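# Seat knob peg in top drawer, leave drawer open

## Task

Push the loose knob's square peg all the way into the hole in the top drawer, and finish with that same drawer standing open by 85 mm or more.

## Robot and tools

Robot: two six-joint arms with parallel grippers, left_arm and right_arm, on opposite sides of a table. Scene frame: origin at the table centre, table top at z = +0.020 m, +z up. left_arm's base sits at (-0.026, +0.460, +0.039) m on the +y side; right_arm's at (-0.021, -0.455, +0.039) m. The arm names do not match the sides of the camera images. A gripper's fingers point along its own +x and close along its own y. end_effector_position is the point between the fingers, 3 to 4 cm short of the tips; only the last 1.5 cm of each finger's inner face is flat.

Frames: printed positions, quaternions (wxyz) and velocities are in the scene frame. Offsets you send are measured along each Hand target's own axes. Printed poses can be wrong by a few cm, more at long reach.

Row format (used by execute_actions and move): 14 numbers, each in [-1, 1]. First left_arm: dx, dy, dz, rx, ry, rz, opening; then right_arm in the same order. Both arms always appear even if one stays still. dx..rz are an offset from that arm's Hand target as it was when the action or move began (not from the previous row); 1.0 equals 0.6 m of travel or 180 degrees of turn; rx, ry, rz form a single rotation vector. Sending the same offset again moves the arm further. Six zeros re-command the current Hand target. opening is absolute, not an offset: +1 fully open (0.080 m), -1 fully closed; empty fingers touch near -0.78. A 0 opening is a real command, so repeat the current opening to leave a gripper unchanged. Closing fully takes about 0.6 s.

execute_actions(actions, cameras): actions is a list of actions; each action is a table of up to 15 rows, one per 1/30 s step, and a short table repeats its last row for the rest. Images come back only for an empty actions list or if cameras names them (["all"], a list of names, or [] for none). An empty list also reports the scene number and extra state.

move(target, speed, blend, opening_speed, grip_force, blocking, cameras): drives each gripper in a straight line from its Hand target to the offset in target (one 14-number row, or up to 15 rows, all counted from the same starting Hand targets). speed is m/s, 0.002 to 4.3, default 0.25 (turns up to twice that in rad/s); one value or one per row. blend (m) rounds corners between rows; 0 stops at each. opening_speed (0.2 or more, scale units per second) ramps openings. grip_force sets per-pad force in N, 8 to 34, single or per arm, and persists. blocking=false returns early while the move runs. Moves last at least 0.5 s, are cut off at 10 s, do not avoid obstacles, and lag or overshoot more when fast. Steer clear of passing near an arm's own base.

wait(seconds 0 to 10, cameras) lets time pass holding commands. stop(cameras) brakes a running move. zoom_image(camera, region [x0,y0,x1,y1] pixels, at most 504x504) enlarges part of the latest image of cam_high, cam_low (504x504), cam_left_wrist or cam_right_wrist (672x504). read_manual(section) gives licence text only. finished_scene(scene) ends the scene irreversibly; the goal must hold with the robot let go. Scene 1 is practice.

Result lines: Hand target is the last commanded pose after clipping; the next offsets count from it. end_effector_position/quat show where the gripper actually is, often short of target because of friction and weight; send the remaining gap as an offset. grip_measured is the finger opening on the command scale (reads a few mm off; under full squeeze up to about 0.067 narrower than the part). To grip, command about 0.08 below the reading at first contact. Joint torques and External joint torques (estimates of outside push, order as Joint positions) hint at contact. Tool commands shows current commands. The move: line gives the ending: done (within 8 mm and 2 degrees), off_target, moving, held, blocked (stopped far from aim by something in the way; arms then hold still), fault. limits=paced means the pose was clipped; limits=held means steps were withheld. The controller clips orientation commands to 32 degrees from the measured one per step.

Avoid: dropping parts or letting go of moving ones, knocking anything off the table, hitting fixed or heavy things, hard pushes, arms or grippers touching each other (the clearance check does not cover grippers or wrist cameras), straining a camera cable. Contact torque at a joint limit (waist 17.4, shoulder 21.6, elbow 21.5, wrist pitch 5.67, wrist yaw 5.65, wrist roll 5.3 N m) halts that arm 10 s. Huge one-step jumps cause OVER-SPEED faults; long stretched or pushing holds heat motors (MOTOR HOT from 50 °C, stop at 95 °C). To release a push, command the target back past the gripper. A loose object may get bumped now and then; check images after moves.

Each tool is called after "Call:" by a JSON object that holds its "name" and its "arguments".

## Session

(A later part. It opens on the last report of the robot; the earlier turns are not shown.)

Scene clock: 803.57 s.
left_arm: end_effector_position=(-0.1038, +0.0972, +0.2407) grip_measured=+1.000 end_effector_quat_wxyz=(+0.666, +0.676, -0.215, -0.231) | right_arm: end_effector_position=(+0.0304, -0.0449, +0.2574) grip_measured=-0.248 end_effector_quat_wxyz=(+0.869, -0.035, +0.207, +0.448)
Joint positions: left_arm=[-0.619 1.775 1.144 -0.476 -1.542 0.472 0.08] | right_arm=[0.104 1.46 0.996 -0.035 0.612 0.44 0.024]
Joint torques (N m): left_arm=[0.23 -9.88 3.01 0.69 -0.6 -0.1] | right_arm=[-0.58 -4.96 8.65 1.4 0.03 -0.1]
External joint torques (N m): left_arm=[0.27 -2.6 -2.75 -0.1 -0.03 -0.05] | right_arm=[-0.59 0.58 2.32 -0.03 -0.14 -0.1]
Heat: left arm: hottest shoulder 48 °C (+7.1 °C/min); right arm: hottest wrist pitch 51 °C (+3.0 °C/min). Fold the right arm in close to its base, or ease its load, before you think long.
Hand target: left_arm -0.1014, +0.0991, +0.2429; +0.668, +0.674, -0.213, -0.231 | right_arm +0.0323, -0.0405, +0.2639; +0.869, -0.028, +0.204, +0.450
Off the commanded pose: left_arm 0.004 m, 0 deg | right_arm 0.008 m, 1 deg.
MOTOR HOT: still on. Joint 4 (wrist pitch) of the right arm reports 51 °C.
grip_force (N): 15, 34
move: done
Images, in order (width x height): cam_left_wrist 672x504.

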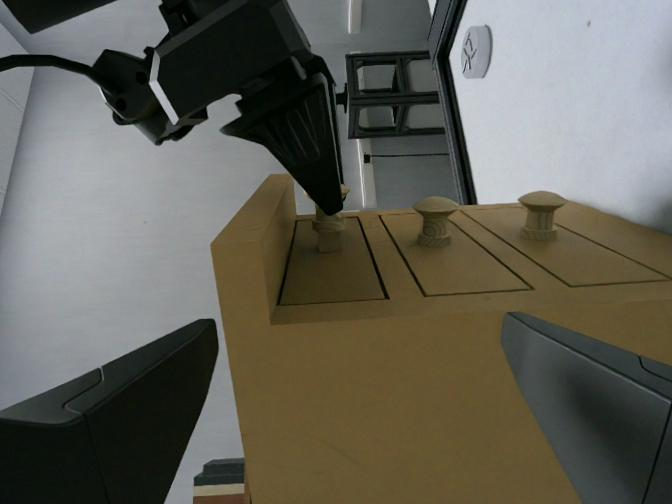

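Call:
{"name": "move", "arguments": {"target": [0,0,0,0,0,0,1.0, 0.00379,-0.0017,0.00365,0,0,0,-0.36], "speed": 0.03, "cameras": ["cam_left_wrist"]}}

Call:
{"name": "zoom_image", "arguments": {"camera": "cam_left_wrist", "region": [308, 226, 350, 268]}}

Scene clock: 804.47 s.
left_arm: end_effector_position=(-0.1038, +0.0972, +0.2407) grip_measured=+1.000 end_effector_quat_wxyz=(+0.666, +0.676, -0.215, -0.231) | right_arm: end_effector_position=(+0.0318, -0.0447, +0.2574) grip_measured=-0.248 end_effector_quat_wxyz=(+0.868, -0.038, +0.208, +0.449)
Joint positions: left_arm=[-0.619 1.775 1.144 -0.476 -1.542 0.472 0.08] | right_arm=[0.099 1.461 0.998 -0.039 0.606 0.435 0.024]
Joint torques (N m): left_arm=[0.23 -9.88 3 0.68 -0.6 -0.09] | right_arm=[-0.99 -4.5 9.14 1.65 -0.08 -0.17]
External joint torques (N m): left_arm=[0.15 -2.53 -2.8 -0.11 -0.02 -0.04] | right_arm=[-1.01 1.08 2.78 0.21 -0.26 -0.17]
Heat: left arm: hottest shoulder 48 °C (+7.1 °C/min); right arm: hottest wrist pitch 51 °C (+3.0 °C/min). Fold the right arm in close to its base, or ease its load, before you think long.
Hand target: left_arm -0.1014, +0.0991, +0.2429; +0.668, +0.674, -0.213, -0.231 | right_arm +0.0351, -0.0388, +0.2649; +0.869, -0.028, +0.204, +0.450
Off the commanded pose: left_arm 0.004 m, 0 deg | right_arm 0.010 m, 1 deg.
MOTOR HOT: still on. Joint 4 (wrist pitch) of the right arm reports 51 °C.
grip_force (N): 15, 34
move: off_target (right_arm)
Images, in order (width x height): cam_left_wrist 672x504.

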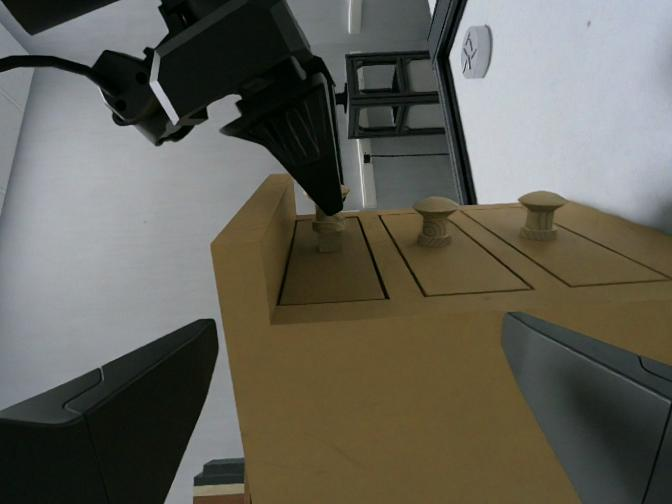

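Scaled by 12.000 from the camera's 672x504 image, which has a finer 960x720 frame.

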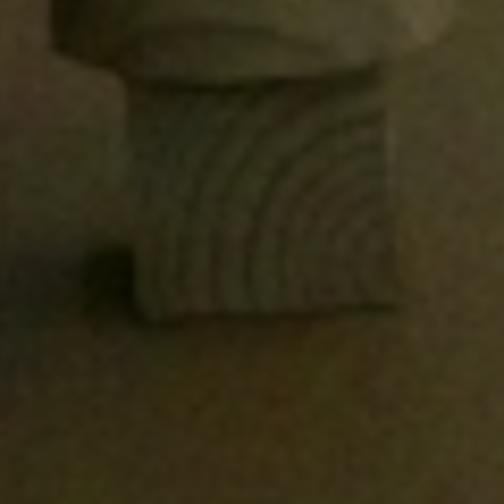

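Call:
{"name": "move", "arguments": {"target": [0,0,0,0,0,0,1.0, -0.0083,0.0007,-0.0025,0,0,0,-0.36], "speed": 0.03, "cameras": ["cam_left_wrist"]}}

Call:
{"name": "zoom_image", "arguments": {"camera": "cam_left_wrist", "region": [308, 226, 350, 268]}}

Scene clock: 805.67 s.
left_arm: end_effector_position=(-0.1038, +0.0972, +0.2407) grip_measured=+1.000 end_effector_quat_wxyz=(+0.666, +0.676, -0.215, -0.231) | right_arm: end_effector_position=(+0.0307, -0.0450, +0.2568) grip_measured=-0.248 end_effector_quat_wxyz=(+0.868, -0.040, +0.208, +0.449)
Joint positions: left_arm=[-0.619 1.775 1.144 -0.476 -1.542 0.472 0.08] | right_arm=[0.102 1.461 0.998 -0.043 0.609 0.435 0.024]
Joint torques (N m): left_arm=[0.23 -9.87 2.99 0.69 -0.6 -0.09] | right_arm=[-0.35 -6.51 8.01 1.38 0.2 0.07]
External joint torques (N m): left_arm=[0.23 -2.57 -2.77 -0.1 -0.03 -0.04] | right_arm=[-0.32 -0.93 1.65 -0.06 0.02 0.07]
Heat: left arm: hottest shoulder 48 °C (+7.0 °C/min); right arm: hottest wrist pitch 51 °C (+3.0 °C/min). Fold the right arm in close to its base, or ease its load, before you think long.
Hand target: left_arm -0.1014, +0.0991, +0.2429; +0.668, +0.674, -0.213, -0.231 | right_arm +0.0316, -0.0427, +0.2655; +0.869, -0.028, +0.204, +0.450
Off the commanded pose: left_arm 0.004 m, 0 deg | right_arm 0.009 m, 1 deg.
MOTOR HOT: still on. Joint 4 (wrist pitch) of the right arm reports 51 °C.
grip_force (N): 15, 34
move: off_target (right_arm)
Images, in order (width x height): cam_left_wrist 672x504.

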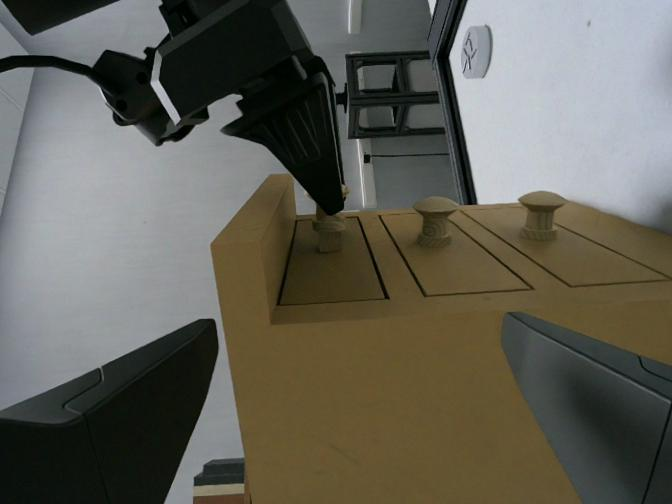

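Scaled by 12.000 from the camera's 672x504 image, which has a finer 960x720 frame.

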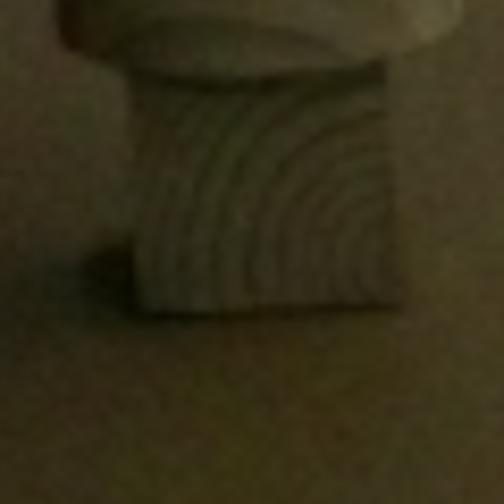

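Call:
{"name": "move", "arguments": {"target": [0,0,0,0,0,0,1.0, -0.000633,0.000225,0.001525,0,0,0,-0.36], "speed": 0.03, "cameras": ["cam_left_wrist"]}}

Call:
{"name": "zoom_image", "arguments": {"camera": "cam_left_wrist", "region": [308, 226, 350, 268]}}

Scene clock: 806.67 s.
left_arm: end_effector_position=(-0.1038, +0.0972, +0.2407) grip_measured=+1.000 end_effector_quat_wxyz=(+0.666, +0.676, -0.215, -0.231) | right_arm: end_effector_position=(+0.0308, -0.0451, +0.2569) grip_measured=-0.248 end_effector_quat_wxyz=(+0.868, -0.041, +0.208, +0.449)
Joint positions: left_arm=[-0.619 1.775 1.144 -0.476 -1.542 0.472 0.08] | right_arm=[0.102 1.461 1 -0.046 0.609 0.435 0.024]
Joint torques (N m): left_arm=[0.23 -9.87 3 0.69 -0.6 -0.1] | right_arm=[-0.17 -6.63 8.19 1.28 0.22 0.03]
External joint torques (N m): left_arm=[0.23 -2.59 -2.74 -0.09 -0.03 -0.04] | right_arm=[-0.18 -1.03 1.79 -0.17 0.05 0.03]
Heat: left arm: hottest shoulder 49 °C (+8.0 °C/min); right arm: hottest wrist pitch 51 °C (+3.0 °C/min). Fold the right arm in close to its base, or ease its load, before you think long.
Hand target: left_arm -0.1014, +0.0991, +0.2429; +0.668, +0.674, -0.213, -0.231 | right_arm +0.0317, -0.0428, +0.2664; +0.869, -0.028, +0.204, +0.450
Off the commanded pose: left_arm 0.004 m, 0 deg | right_arm 0.010 m, 2 deg.
MOTOR HOT: still on. Joint 4 (wrist pitch) of the right arm reports 51 °C.
grip_force (N): 15, 34
move: off_target (right_arm)
Images, in order (width x height): cam_left_wrist 672x504.

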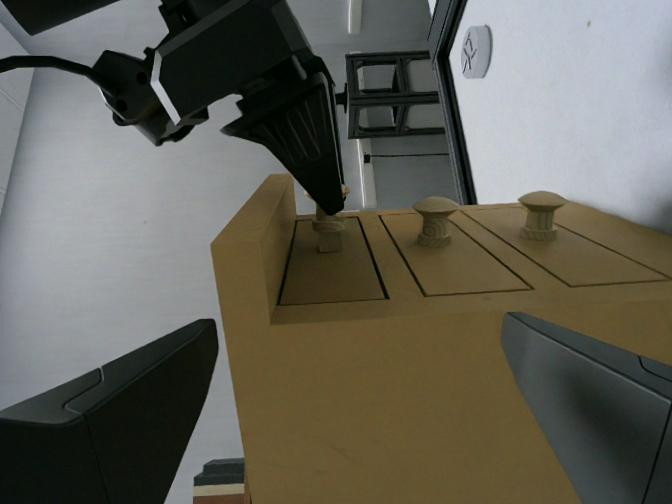

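Scaled by 12.000 from the camera's 672x504 image, which has a finer 960x720 frame.

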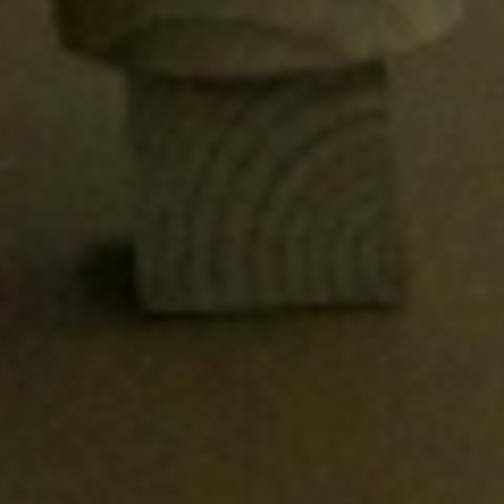

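Call:
{"name": "move", "arguments": {"target": [0,0,0,0,0,0,1.0, -0.002022,0.000403,0.001833,0,0,0,-0.36], "speed": 0.03, "cameras": ["cam_left_wrist"]}}

Call:
{"name": "zoom_image", "arguments": {"camera": "cam_left_wrist", "region": [308, 226, 350, 268]}}

Scene clock: 807.53 s.
left_arm: end_effector_position=(-0.1038, +0.0972, +0.2407) grip_measured=+1.000 end_effector_quat_wxyz=(+0.666, +0.676, -0.215, -0.231) | right_arm: end_effector_position=(+0.0305, -0.0452, +0.2572) grip_measured=-0.248 end_effector_quat_wxyz=(+0.868, -0.042, +0.209, +0.449)
Joint positions: left_arm=[-0.619 1.775 1.144 -0.476 -1.542 0.472 0.08] | right_arm=[0.103 1.461 1.003 -0.053 0.609 0.435 0.024]
Joint torques (N m): left_arm=[0.23 -9.88 3 0.69 -0.6 -0.09] | right_arm=[-0.24 -6.75 8.16 1.25 0.26 0.07]
External joint torques (N m): left_arm=[0.23 -2.62 -2.72 -0.1 -0.03 -0.04] | right_arm=[-0.2 -1.12 1.77 -0.2 0.07 0.07]
Heat: left arm: hottest shoulder 49 °C (+8.1 °C/min); right arm: hottest wrist pitch 51 °C (+3.0 °C/min). Fold the right arm in close to its base, or ease its load, before you think long.
Hand target: left_arm -0.1014, +0.0991, +0.2429; +0.668, +0.674, -0.213, -0.231 | right_arm +0.0312, -0.0433, +0.2679; +0.869, -0.028, +0.204, +0.450
Off the commanded pose: left_arm 0.004 m, 0 deg | right_arm 0.011 m, 2 deg.
MOTOR HOT: still on. Joint 4 (wrist pitch) of the right arm reports 51 °C.
grip_force (N): 15, 34
move: off_target (right_arm)
Images, in order (width x height): cam_left_wrist 672x504.

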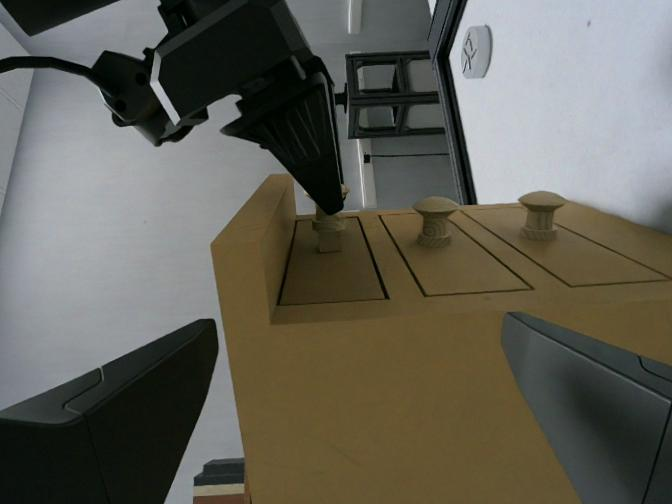

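Scaled by 12.000 from the camera's 672x504 image, which has a finer 960x720 frame.

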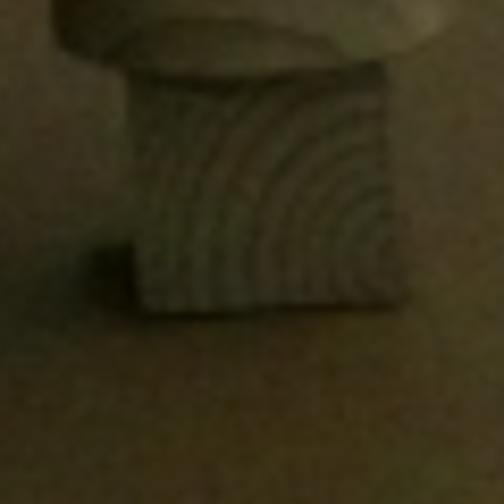

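Call:
{"name": "move", "arguments": {"target": [0,0,0,0,0,0,1.0, -0.00184,0.00033,0.001105,0,0,0,-0.36], "speed": 0.03, "cameras": ["cam_left_wrist"]}}

Call:
{"name": "zoom_image", "arguments": {"camera": "cam_left_wrist", "region": [308, 226, 350, 268]}}

Scene clock: 808.53 s.
left_arm: end_effector_position=(-0.1038, +0.0972, +0.2407) grip_measured=+1.000 end_effector_quat_wxyz=(+0.666, +0.676, -0.215, -0.231) | right_arm: end_effector_position=(+0.0302, -0.0452, +0.2577) grip_measured=-0.248 end_effector_quat_wxyz=(+0.868, -0.043, +0.209, +0.449)
Joint positions: left_arm=[-0.619 1.775 1.144 -0.476 -1.542 0.472 0.08] | right_arm=[0.104 1.46 1.006 -0.057 0.609 0.435 0.024]
Joint torques (N m): left_arm=[0.23 -9.87 3.01 0.69 -0.6 -0.09] | right_arm=[-0.09 -7.22 8.13 1.2 0.3 0.14]
External joint torques (N m): left_arm=[0.27 -2.55 -2.76 -0.1 -0.03 -0.04] | right_arm=[-0.09 -1.66 1.75 -0.23 0.12 0.14]
Heat: left arm: hottest shoulder 49 °C (+8.1 °C/min); right arm: hottest wrist pitch 51 °C (+3.0 °C/min). Fold the right arm in close to its base, or ease its load, before you think long.
Hand target: left_arm -0.1014, +0.0991, +0.2429; +0.668, +0.674, -0.213, -0.231 | right_arm +0.0307, -0.0439, +0.2691; +0.869, -0.028, +0.204, +0.450
Off the commanded pose: left_arm 0.004 m, 0 deg | right_arm 0.011 m, 2 deg.
MOTOR HOT: still on. Joint 4 (wrist pitch) of the right arm reports 51 °C.
grip_force (N): 15, 34
move: off_target (right_arm)
Images, in order (width x height): cam_left_wrist 672x504.

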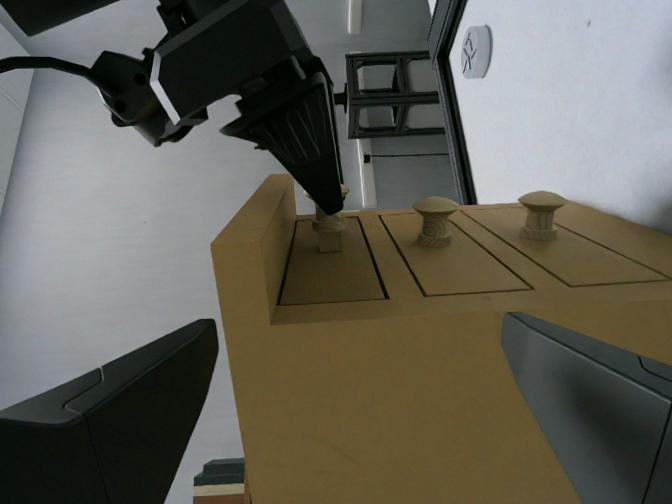

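Scaled by 12.000 from the camera's 672x504 image, which has a finer 960x720 frame.

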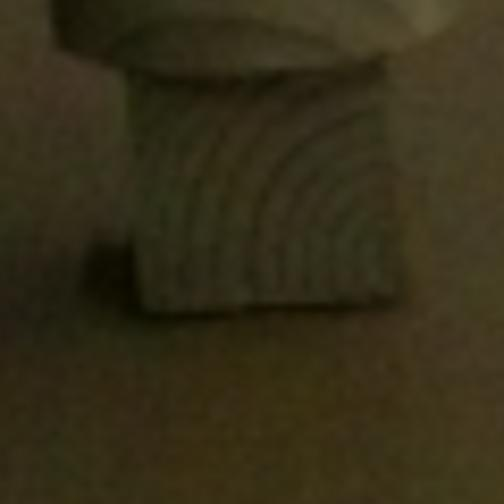

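Call:
{"name": "move", "arguments": {"target": [[0,0,0,0,0,0,1.0,-0.0361,0.0043,-0.0267,0,0,0,-0.36],[0,0,0,0,0,0,1.0,0.0022,0.0020,-0.0105,0,0,0,-0.36]], "speed": [0.08,0.05], "cameras": ["cam_left_wrist"]}}

Call:
{"name": "zoom_image", "arguments": {"camera": "cam_left_wrist", "region": [308, 226, 350, 268]}}

Scene clock: 811.43 s.
left_arm: end_effector_position=(-0.1038, +0.0972, +0.2407) grip_measured=+1.000 end_effector_quat_wxyz=(+0.666, +0.676, -0.215, -0.231) | right_arm: end_effector_position=(+0.0281, -0.0468, +0.2575) grip_measured=-0.248 end_effector_quat_wxyz=(+0.869, -0.034, +0.207, +0.448)
Joint positions: left_arm=[-0.619 1.775 1.144 -0.476 -1.542 0.472 0.08] | right_arm=[0.113 1.454 0.991 -0.038 0.621 0.447 0.024]
Joint torques (N m): left_arm=[0.24 -9.89 3.01 0.68 -0.6 -0.1] | right_arm=[-0.37 -5.32 8 1.46 0.17 -0.1]
External joint torques (N m): left_arm=[0.25 -2.63 -2.74 -0.1 -0.04 -0.05] | right_arm=[-0.37 0.25 1.61 0.01 -0.01 -0.09]
Heat: left arm: hottest shoulder 49 °C (+8.1 °C/min); right arm: hottest wrist pitch 51 °C (+4.0 °C/min). Fold the right arm in close to its base, or ease its load, before you think long.
Hand target: left_arm -0.1014, +0.0991, +0.2429; +0.668, +0.674, -0.213, -0.231 | right_arm +0.0285, -0.0436, +0.2629; +0.869, -0.028, +0.204, +0.450
Off the commanded pose: left_arm 0.004 m, 0 deg | right_arm 0.006 m, 1 deg.
MOTOR HOT: still on. Joint 4 (wrist pitch) of the right arm reports 51 °C.
grip_force (N): 15, 34
move: done
Images, in order (width x height): cam_left_wrist 672x504.

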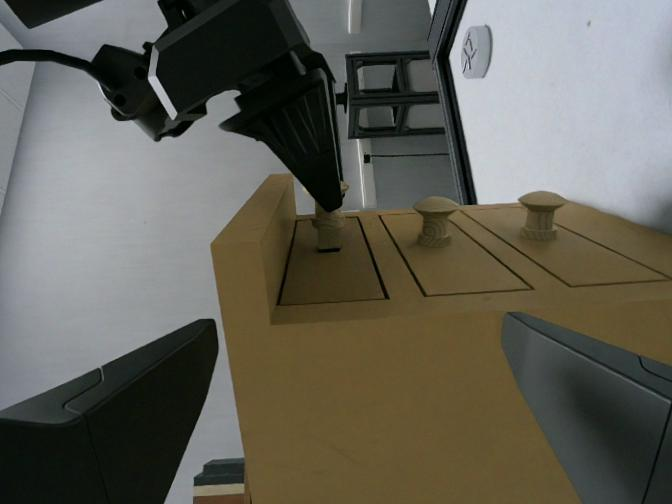

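Scaled by 12.000 from the camera's 672x504 image, which has a finer 960x720 frame.

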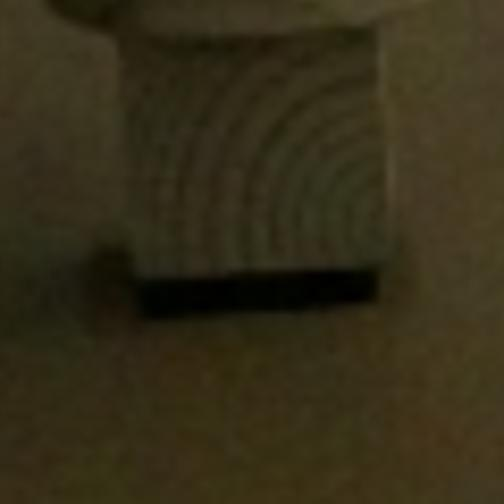

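Call:
{"name": "move", "arguments": {"target": [0,0,0,0,0,0,1.0,0.0028,-0.0008,0.0018,0,0,0,-0.36], "speed": 0.02, "cameras": ["cam_left_wrist"]}}

Call:
{"name": "zoom_image", "arguments": {"camera": "cam_left_wrist", "region": [308, 226, 350, 268]}}

Scene clock: 812.53 s.
left_arm: end_effector_position=(-0.1038, +0.0972, +0.2407) grip_measured=+1.000 end_effector_quat_wxyz=(+0.666, +0.676, -0.215, -0.231) | right_arm: end_effector_position=(+0.0293, -0.0456, +0.2577) grip_measured=-0.248 end_effector_quat_wxyz=(+0.869, -0.034, +0.208, +0.448)
Joint positions: left_arm=[-0.619 1.775 1.144 -0.476 -1.542 0.472 0.08] | right_arm=[0.108 1.458 0.994 -0.037 0.616 0.444 0.024]
Joint torques (N m): left_arm=[0.24 -9.88 2.99 0.69 -0.61 -0.1] | right_arm=[-0.23 -5.52 7.71 1.49 0.13 -0.11]
External joint torques (N m): left_arm=[0.2 -2.6 -2.77 -0.1 -0.04 -0.04] | right_arm=[-0.27 0.08 1.28 0.03 -0.04 -0.11]
Heat: left arm: hottest shoulder 49 °C (+8.1 °C/min); right arm: hottest wrist pitch 51 °C (+4.0 °C/min). Fold the right arm in close to its base, or ease its load, before you think long.
Hand target: left_arm -0.1014, +0.0991, +0.2429; +0.668, +0.674, -0.213, -0.231 | right_arm +0.0299, -0.0424, +0.2632; +0.869, -0.028, +0.204, +0.450
Off the commanded pose: left_arm 0.004 m, 0 deg | right_arm 0.006 m, 1 deg.
MOTOR HOT: still on. Joint 4 (wrist pitch) of the right arm reports 51 °C.
grip_force (N): 15, 34
move: done
Images, in order (width x height): cam_left_wrist 672x504.

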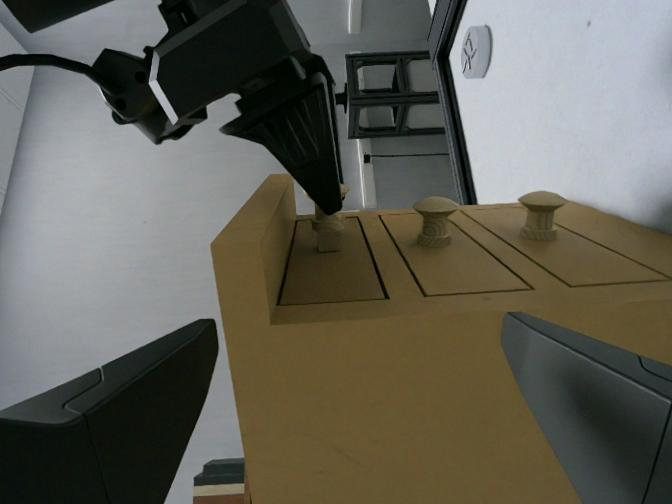

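Scaled by 12.000 from the camera's 672x504 image, which has a finer 960x720 frame.

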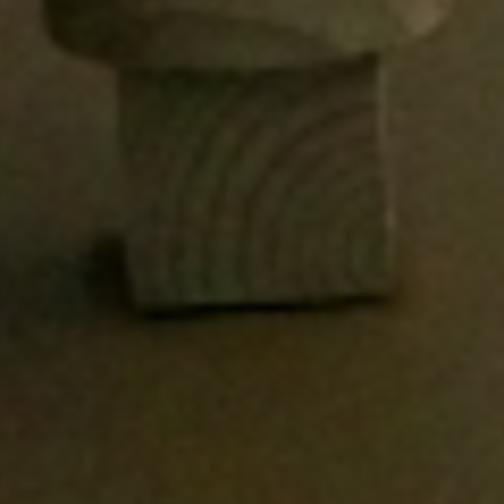

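Call:
{"name": "move", "arguments": {"target": [0,0,0,0,0,0,1.0,0.0044,-0.0017,0.0043,0,0,0,-0.36], "speed": 0.02, "cameras": ["cam_left_wrist"]}}

Call:
{"name": "zoom_image", "arguments": {"camera": "cam_left_wrist", "region": [308, 226, 350, 268]}}

Scene clock: 813.47 s.
left_arm: end_effector_position=(-0.1038, +0.0972, +0.2407) grip_measured=+1.000 end_effector_quat_wxyz=(+0.666, +0.676, -0.215, -0.231) | right_arm: end_effector_position=(+0.0310, -0.0451, +0.2576) grip_measured=-0.248 end_effector_quat_wxyz=(+0.869, -0.036, +0.207, +0.448)
Joint positions: left_arm=[-0.619 1.775 1.144 -0.476 -1.542 0.472 0.08] | right_arm=[0.102 1.459 0.996 -0.037 0.612 0.439 0.024]
Joint torques (N m): left_arm=[0.23 -9.88 2.99 0.69 -0.61 -0.09] | right_arm=[-0.56 -4.82 8.48 1.49 -0.02 -0.2]
External joint torques (N m): left_arm=[0.23 -2.55 -2.77 -0.1 -0.03 -0.04] | right_arm=[-0.58 0.73 2.14 0.06 -0.19 -0.19]
Heat: left arm: hottest shoulder 49 °C (+8.1 °C/min); right arm: hottest wrist pitch 51 °C (+4.0 °C/min). Fold the right arm in close to its base, or ease its load, before you think long.
Hand target: left_arm -0.1014, +0.0991, +0.2429; +0.668, +0.674, -0.213, -0.231 | right_arm +0.0330, -0.0403, +0.2644; +0.869, -0.028, +0.204, +0.450
Off the commanded pose: left_arm 0.004 m, 0 deg | right_arm 0.008 m, 1 deg.
MOTOR HOT: still on. Joint 4 (wrist pitch) of the right arm reports 51 °C.
grip_force (N): 15, 34
move: done
Images, in order (width x height): cam_left_wrist 672x504.

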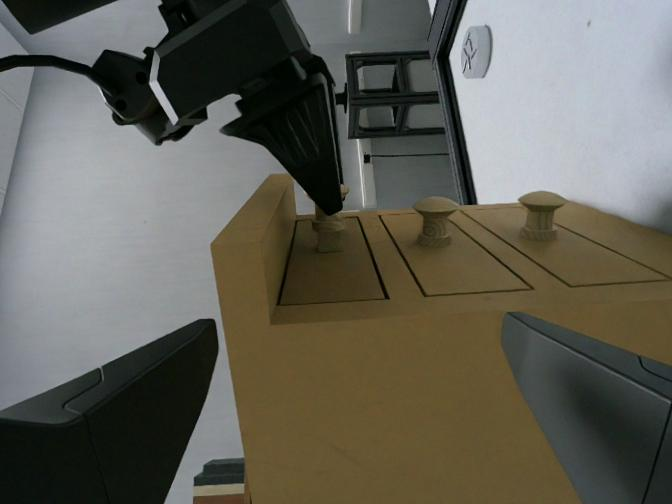

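Scaled by 12.000 from the camera's 672x504 image, which has a finer 960x720 frame.

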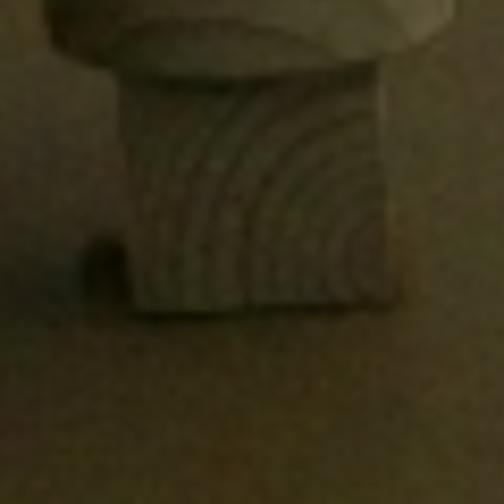

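Call:
{"name": "move", "arguments": {"target": [[0,0,0,0,0,0,1.0,-0.0427,0.0041,-0.0194,0,0,0,-0.36],[0,0,0,0,0,0,1.0,-0.0044,0.0018,-0.0032,0,0,0,-0.36]], "speed": [0.08,0.05], "cameras": ["cam_left_wrist"]}}

Call:
{"name": "zoom_image", "arguments": {"camera": "cam_left_wrist", "region": [308, 226, 350, 268]}}

Scene clock: 816.53 s.
left_arm: end_effector_position=(-0.1038, +0.0972, +0.2407) grip_measured=+1.000 end_effector_quat_wxyz=(+0.666, +0.676, -0.215, -0.231) | right_arm: end_effector_position=(+0.0295, -0.0454, +0.2582) grip_measured=-0.248 end_effector_quat_wxyz=(+0.869, -0.034, +0.208, +0.448)
Joint positions: left_arm=[-0.619 1.775 1.144 -0.476 -1.542 0.472 0.08] | right_arm=[0.107 1.458 0.997 -0.039 0.615 0.444 0.024]
Joint torques (N m): left_arm=[0.23 -9.88 3 0.69 -0.6 -0.09] | right_arm=[-0.1 -5.38 7.83 1.45 0.11 -0.14]
External joint torques (N m): left_arm=[0.26 -2.61 -2.73 -0.09 -0.03 -0.05] | right_arm=[-0.09 0.23 1.43 0.01 -0.07 -0.14]
Heat: left arm: hottest shoulder 50 °C (+9.1 °C/min); right arm: hottest wrist pitch 51 °C (+4.0 °C/min). Fold the left arm in close to its base, or ease its load, before you think long. Fold the right arm in close to its base, or ease its load, before you think long.
Hand target: left_arm -0.1014, +0.0991, +0.2429; +0.668, +0.674, -0.213, -0.231 | right_arm +0.0302, -0.0421, +0.2638; +0.869, -0.028, +0.204, +0.450
Off the commanded pose: left_arm 0.004 m, 0 deg | right_arm 0.007 m, 1 deg.
MOTOR HOT: joint 2 (shoulder) of the left arm reports 50 °C; the controller stops that arm at 95 °C. To cool a motor, set the load down, stop pushing, or move to a pose that needs little force.
MOTOR HOT: still on. Joint 4 (wrist pitch) of the right arm reports 51 °C.
grip_force (N): 15, 34
move: done
Images, in order (width x height): cam_left_wrist 672x504.

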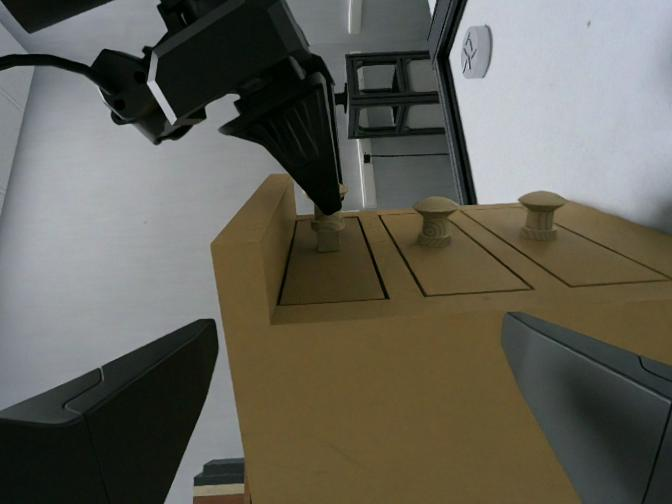

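Scaled by 12.000 from the camera's 672x504 image, which has a finer 960x720 frame.

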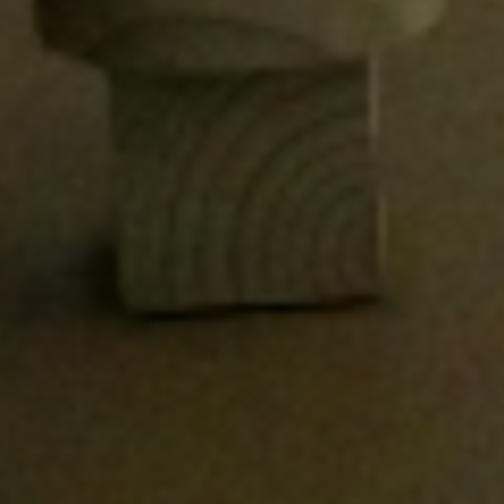

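Call:
{"name": "move", "arguments": {"target": [0,0,0,0,0,0,1.0,0.0045,-0.0017,0.0040,0,0,0,-0.36], "speed": 0.02, "cameras": ["cam_left_wrist"]}}

Call:
{"name": "zoom_image", "arguments": {"camera": "cam_left_wrist", "region": [308, 226, 350, 268]}}

Scene clock: 817.43 s.
left_arm: end_effector_position=(-0.1038, +0.0972, +0.2407) grip_measured=+1.000 end_effector_quat_wxyz=(+0.666, +0.676, -0.215, -0.231) | right_arm: end_effector_position=(+0.0310, -0.0450, +0.2581) grip_measured=-0.248 end_effector_quat_wxyz=(+0.869, -0.036, +0.208, +0.448)
Joint positions: left_arm=[-0.619 1.775 1.144 -0.476 -1.542 0.472 0.08] | right_arm=[0.102 1.459 0.998 -0.039 0.611 0.439 0.024]
Joint torques (N m): left_arm=[0.24 -9.88 2.99 0.69 -0.61 -0.09] | right_arm=[-0.56 -4.86 8.74 1.5 -0.01 -0.1]
External joint torques (N m): left_arm=[0.2 -2.53 -2.8 -0.11 -0.03 -0.04] | right_arm=[-0.57 0.73 2.37 0.06 -0.18 -0.1]
Heat: left arm: hottest shoulder 50 °C (+9.1 °C/min); right arm: hottest wrist pitch 51 °C (+4.0 °C/min). Fold the left arm in close to its base, or ease its load, before you think long. Fold the right arm in close to its base, or ease its load, before you think long.
Hand target: left_arm -0.1014, +0.0991, +0.2429; +0.668, +0.674, -0.213, -0.231 | right_arm +0.0332, -0.0401, +0.2649; +0.869, -0.028, +0.204, +0.450
Off the commanded pose: left_arm 0.004 m, 0 deg | right_arm 0.009 m, 1 deg.
MOTOR HOT: still on. Joint 2 (shoulder) of the left arm reports 50 °C.
MOTOR HOT: still on. Joint 4 (wrist pitch) of the right arm reports 51 °C.
grip_force (N): 15, 34
move: off_target (right_arm)
Images, in order (width x height): cam_left_wrist 672x504.

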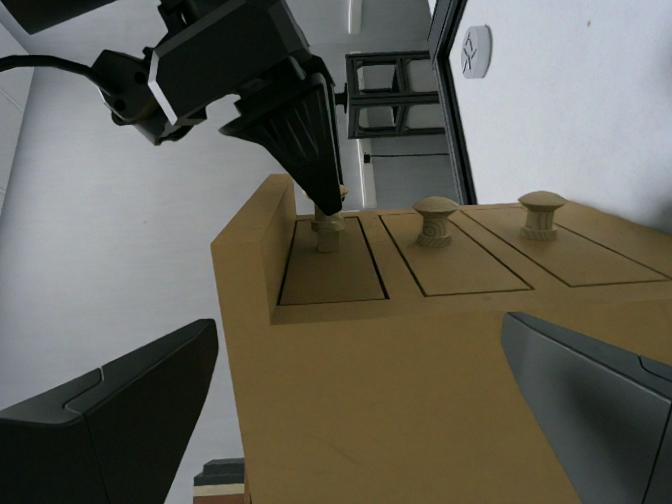

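Scaled by 12.000 from the camera's 672x504 image, which has a finer 960x720 frame.

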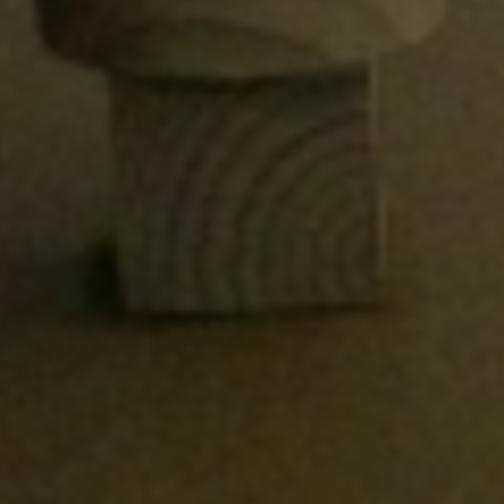

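Call:
{"name": "move", "arguments": {"target": [0,0,0,0,0,0,1.0,-0.0490,0.0041,-0.0220,0,0,0,-0.36], "speed": 0.1, "cameras": ["cam_right_wrist", "cam_left_wrist"]}}

Call:
{"name": "zoom_image", "arguments": {"camera": "cam_left_wrist", "region": [308, 226, 350, 268]}}

Scene clock: 819.53 s.
left_arm: end_effector_position=(-0.1038, +0.0972, +0.2407) grip_measured=+1.000 end_effector_quat_wxyz=(+0.666, +0.676, -0.215, -0.231) | right_arm: end_effector_position=(+0.0118, -0.0621, +0.2612) grip_measured=-0.248 end_effector_quat_wxyz=(+0.868, -0.034, +0.205, +0.450)
Joint positions: left_arm=[-0.619 1.775 1.144 -0.476 -1.542 0.472 0.08] | right_arm=[0.175 1.398 0.96 -0.079 0.673 0.479 0.024]
Joint torques (N m): left_arm=[0.23 -9.88 2.99 0.69 -0.6 -0.09] | right_arm=[0.22 -7.14 5.79 1.04 0.38 0.15]
External joint torques (N m): left_arm=[0.23 -2.59 -2.77 -0.1 -0.03 -0.04] | right_arm=[0.22 -1.99 -0.61 -0.38 0.19 0.15]
Heat: left arm: hottest shoulder 50 °C (+9.1 °C/min); right arm: hottest wrist pitch 51 °C (+4.0 °C/min). Fold the left arm in close to its base, or ease its load, before you think long. Fold the right arm in close to its base, or ease its load, before you think long.
Hand target: left_arm -0.1014, +0.0991, +0.2429; +0.668, +0.674, -0.213, -0.231 | right_arm +0.0118, -0.0644, +0.2642; +0.869, -0.028, +0.204, +0.450
Off the commanded pose: left_arm 0.004 m, 0 deg | right_arm 0.004 m, 1 deg.
MOTOR HOT: still on. Joint 2 (shoulder) of the left arm reports 50 °C.
MOTOR HOT: still on. Joint 4 (wrist pitch) of the right arm reports 51 °C.
grip_force (N): 15, 34
move: done
Images, in order (width x height): cam_left_wrist 672x504, cam_right_wrist 672x504.

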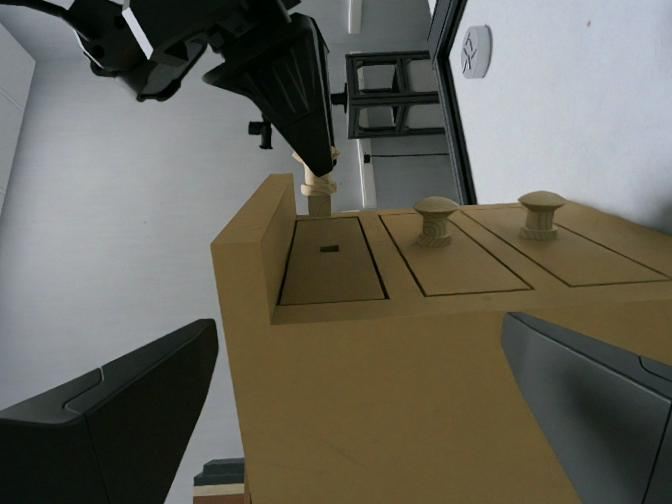

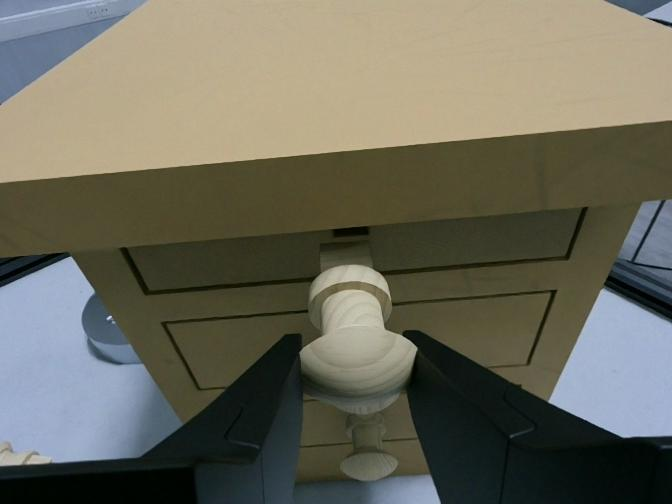

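Scaled by 12.000 from the camera's 672x504 image, which has a finer 960x720 frame.

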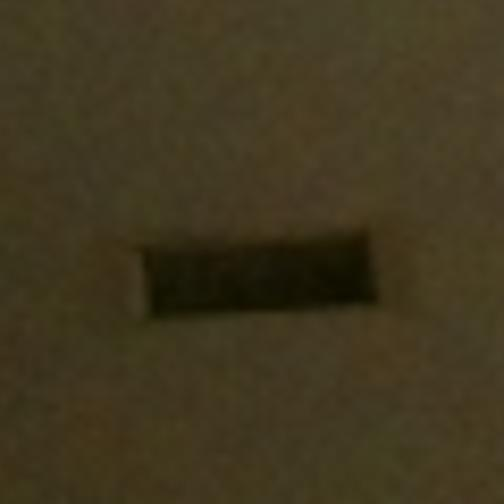

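Call:
{"name": "zoom_image", "arguments": {"camera": "cam_left_wrist", "region": [270, 205, 390, 310]}}

Call:
{"name": "zoom_image", "arguments": {"camera": "cam_right_wrist", "region": [260, 190, 440, 330]}}

Call:
{"name": "zoom_image", "arguments": {"camera": "cam_left_wrist", "region": [290, 140, 350, 260]}}

Scaled by 4.200 from the camera's 672x504 image, which has a finer 960x720 frame.

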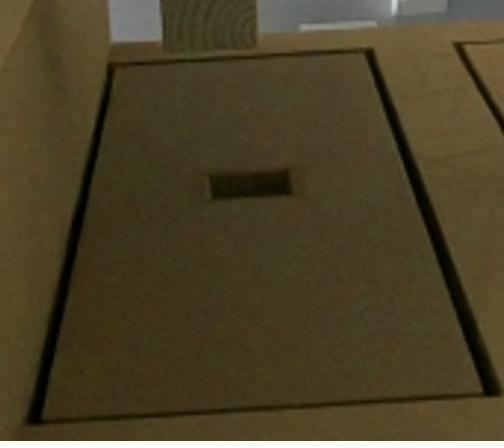

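Scaled by 2.800 from the camera's 672x504 image, which has a finer 960x720 frame.

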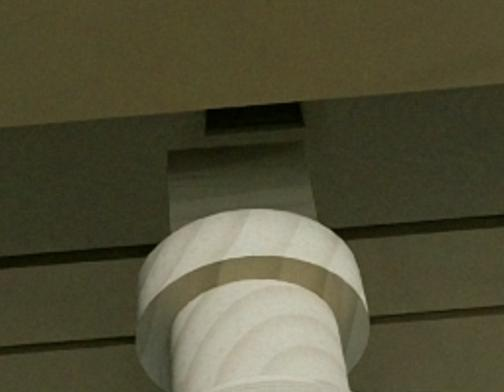

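Scaled by 4.200 from the camera's 672x504 image, which has a finer 960x720 frame.

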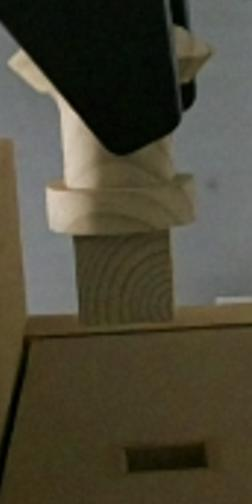

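Call:
{"name": "zoom_image", "arguments": {"camera": "cam_right_wrist", "region": [312, 215, 382, 267]}}

Call:
{"name": "zoom_image", "arguments": {"camera": "cam_right_wrist", "region": [328, 222, 372, 255]}}

Scaled by 7.200 from the camera's 672x504 image, which has a finer 960x720 frame.

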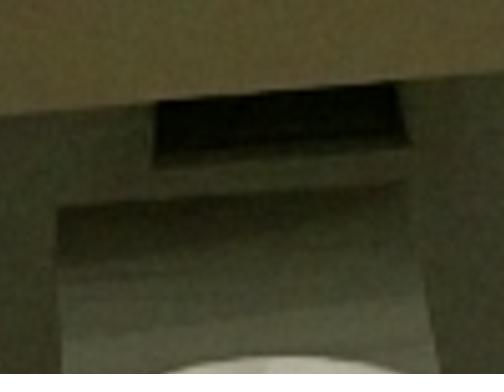

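Scaled by 11.455 from the camera's 672x504 image, which has a finer 960x720 frame.

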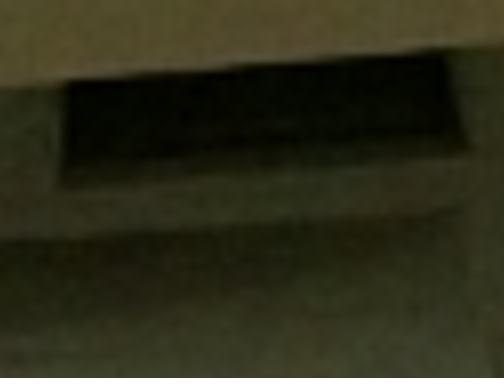

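Call:
{"name": "zoom_image", "arguments": {"camera": "cam_left_wrist", "region": [300, 188, 342, 230]}}

Call:
{"name": "zoom_image", "arguments": {"camera": "cam_left_wrist", "region": [312, 234, 347, 269]}}

Call:
{"name": "zoom_image", "arguments": {"camera": "cam_right_wrist", "region": [316, 220, 376, 265]}}

Scaled by 12.000 from the camera's 672x504 image, which has a finer 960x720 frame.

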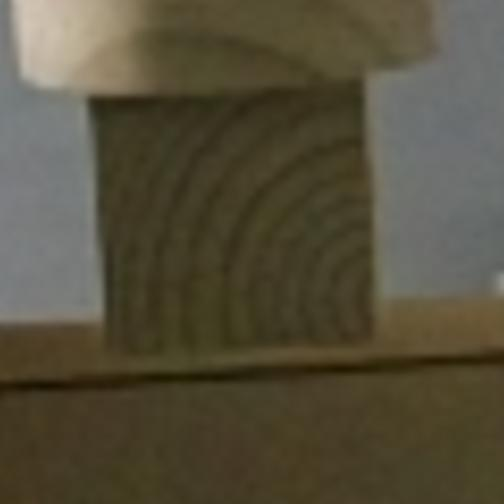

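Scaled by 14.400 from the camera's 672x504 image, which has a finer 960x720 frame.

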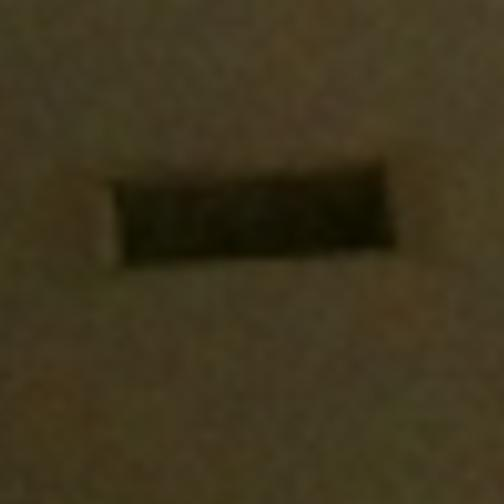

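Scaled by 8.400 from the camera's 672x504 image, which has a finer 960x720 frame.

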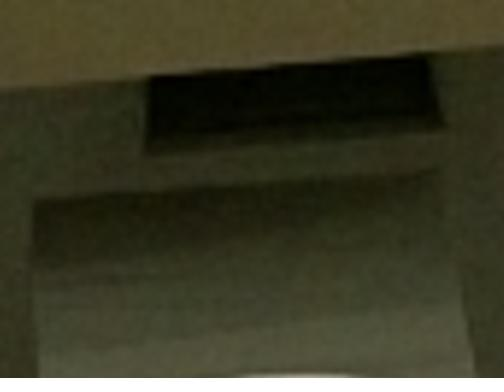

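Call:
{"name": "zoom_image", "arguments": {"camera": "cam_left_wrist", "region": [405, 185, 465, 255]}}

Call:
{"name": "zoom_image", "arguments": {"camera": "cam_left_wrist", "region": [285, 145, 345, 225]}}

Call:
{"name": "zoom_image", "arguments": {"camera": "cam_left_wrist", "region": [510, 180, 570, 250]}}

Scaled by 7.200 from the camera's 672x504 image, which has a finer 960x720 frame.

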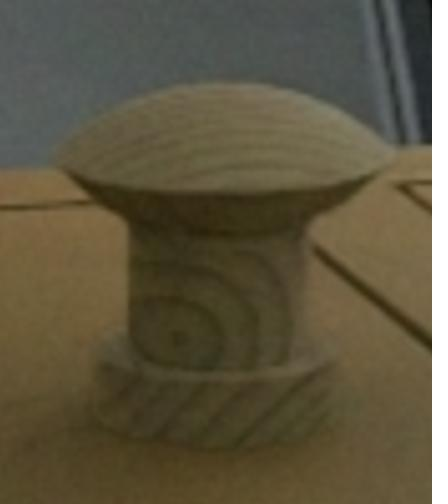

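Scaled by 6.300 from the camera's 672x504 image, which has a finer 960x720 frame.

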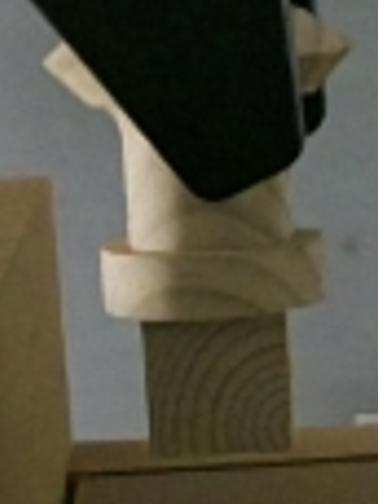

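Scaled by 7.200 from the camera's 672x504 image, which has a finer 960x720 frame.

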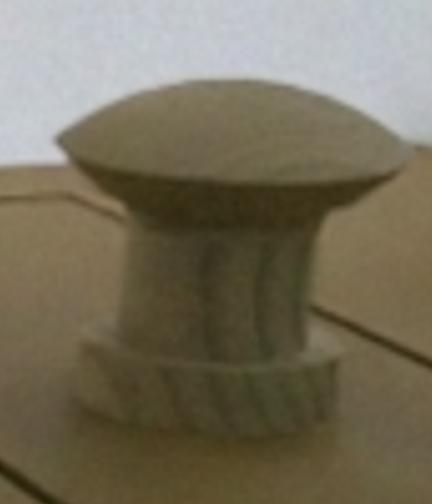

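Call:
{"name": "move", "arguments": {"target": [[0,0,0,0,0,0,1.0,0.0447,-0.0011,0.0180,0,0,0,-0.36],[0,0,0,0,0,0,1.0,0.0479,-0.0023,0.0210,0,0,0,-0.36]], "speed": [0.05,0.015], "cameras": ["cam_left_wrist"]}}

Call:
{"name": "zoom_image", "arguments": {"camera": "cam_left_wrist", "region": [308, 226, 350, 268]}}

Scene clock: 826.23 s.
left_arm: end_effector_position=(-0.1038, +0.0972, +0.2407) grip_measured=+1.000 end_effector_quat_wxyz=(+0.666, +0.676, -0.215, -0.231) | right_arm: end_effector_position=(+0.0300, -0.0445, +0.2583) grip_measured=-0.248 end_effector_quat_wxyz=(+0.869, -0.036, +0.207, +0.448)
Joint positions: left_arm=[-0.619 1.775 1.144 -0.476 -1.542 0.472 0.08] | right_arm=[0.106 1.461 1.001 -0.04 0.614 0.44 0.024]
Joint torques (N m): left_arm=[0.23 -9.87 2.99 0.69 -0.6 -0.1] | right_arm=[-0.56 -4.96 8.34 1.51 0.04 -0.16]
External joint torques (N m): left_arm=[0.19 -2.59 -2.75 -0.1 -0.04 -0.04] | right_arm=[-0.58 0.63 1.97 0.07 -0.14 -0.15]
Motor temperatures (°C): left_arm=[28 51 38 37 31 32] | right_arm=[29 40 46 50 31 31]
Heat: left arm: hottest shoulder 51 °C (+10.1 °C/min); right arm: hottest wrist pitch 50 °C (+3.0 °C/min). Fold the left arm in close to its base, or ease its load, before you think long. Fold the right arm in close to its base, or ease its load, before you think long.
Hand target: left_arm -0.1014, +0.0991, +0.2429; +0.668, +0.674, -0.213, -0.231 | right_arm +0.0318, -0.0401, +0.2648; +0.869, -0.028, +0.204, +0.450
Off the commanded pose: left_arm 0.004 m, 0 deg | right_arm 0.008 m, 1 deg.
MOTOR HOT: still on. Joint 2 (shoulder) of the left arm reports 51 °C.
MOTOR HOT: still on. Joint 4 (wrist pitch) of the right arm reports 50 °C.
grip_force (N): 15, 34
move: done
Images, in order (width x height): cam_left_wrist 672x504.

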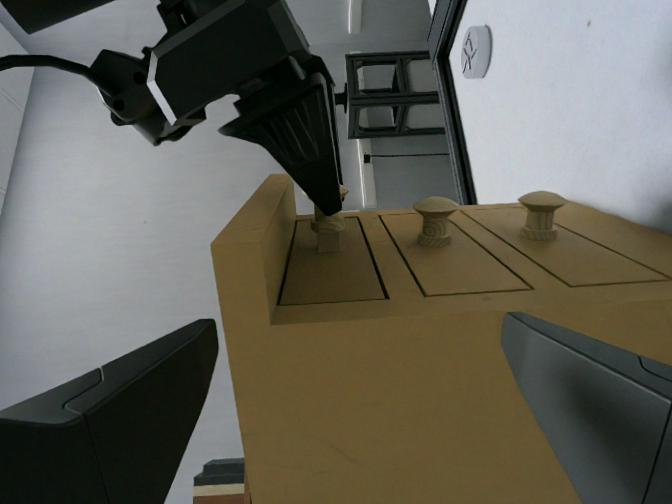

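Scaled by 12.000 from the camera's 672x504 image, which has a finer 960x720 frame.

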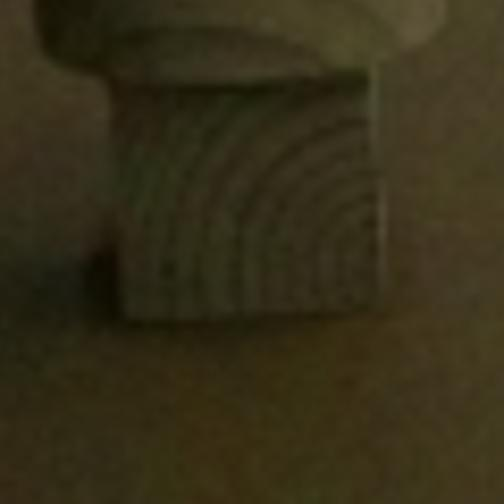

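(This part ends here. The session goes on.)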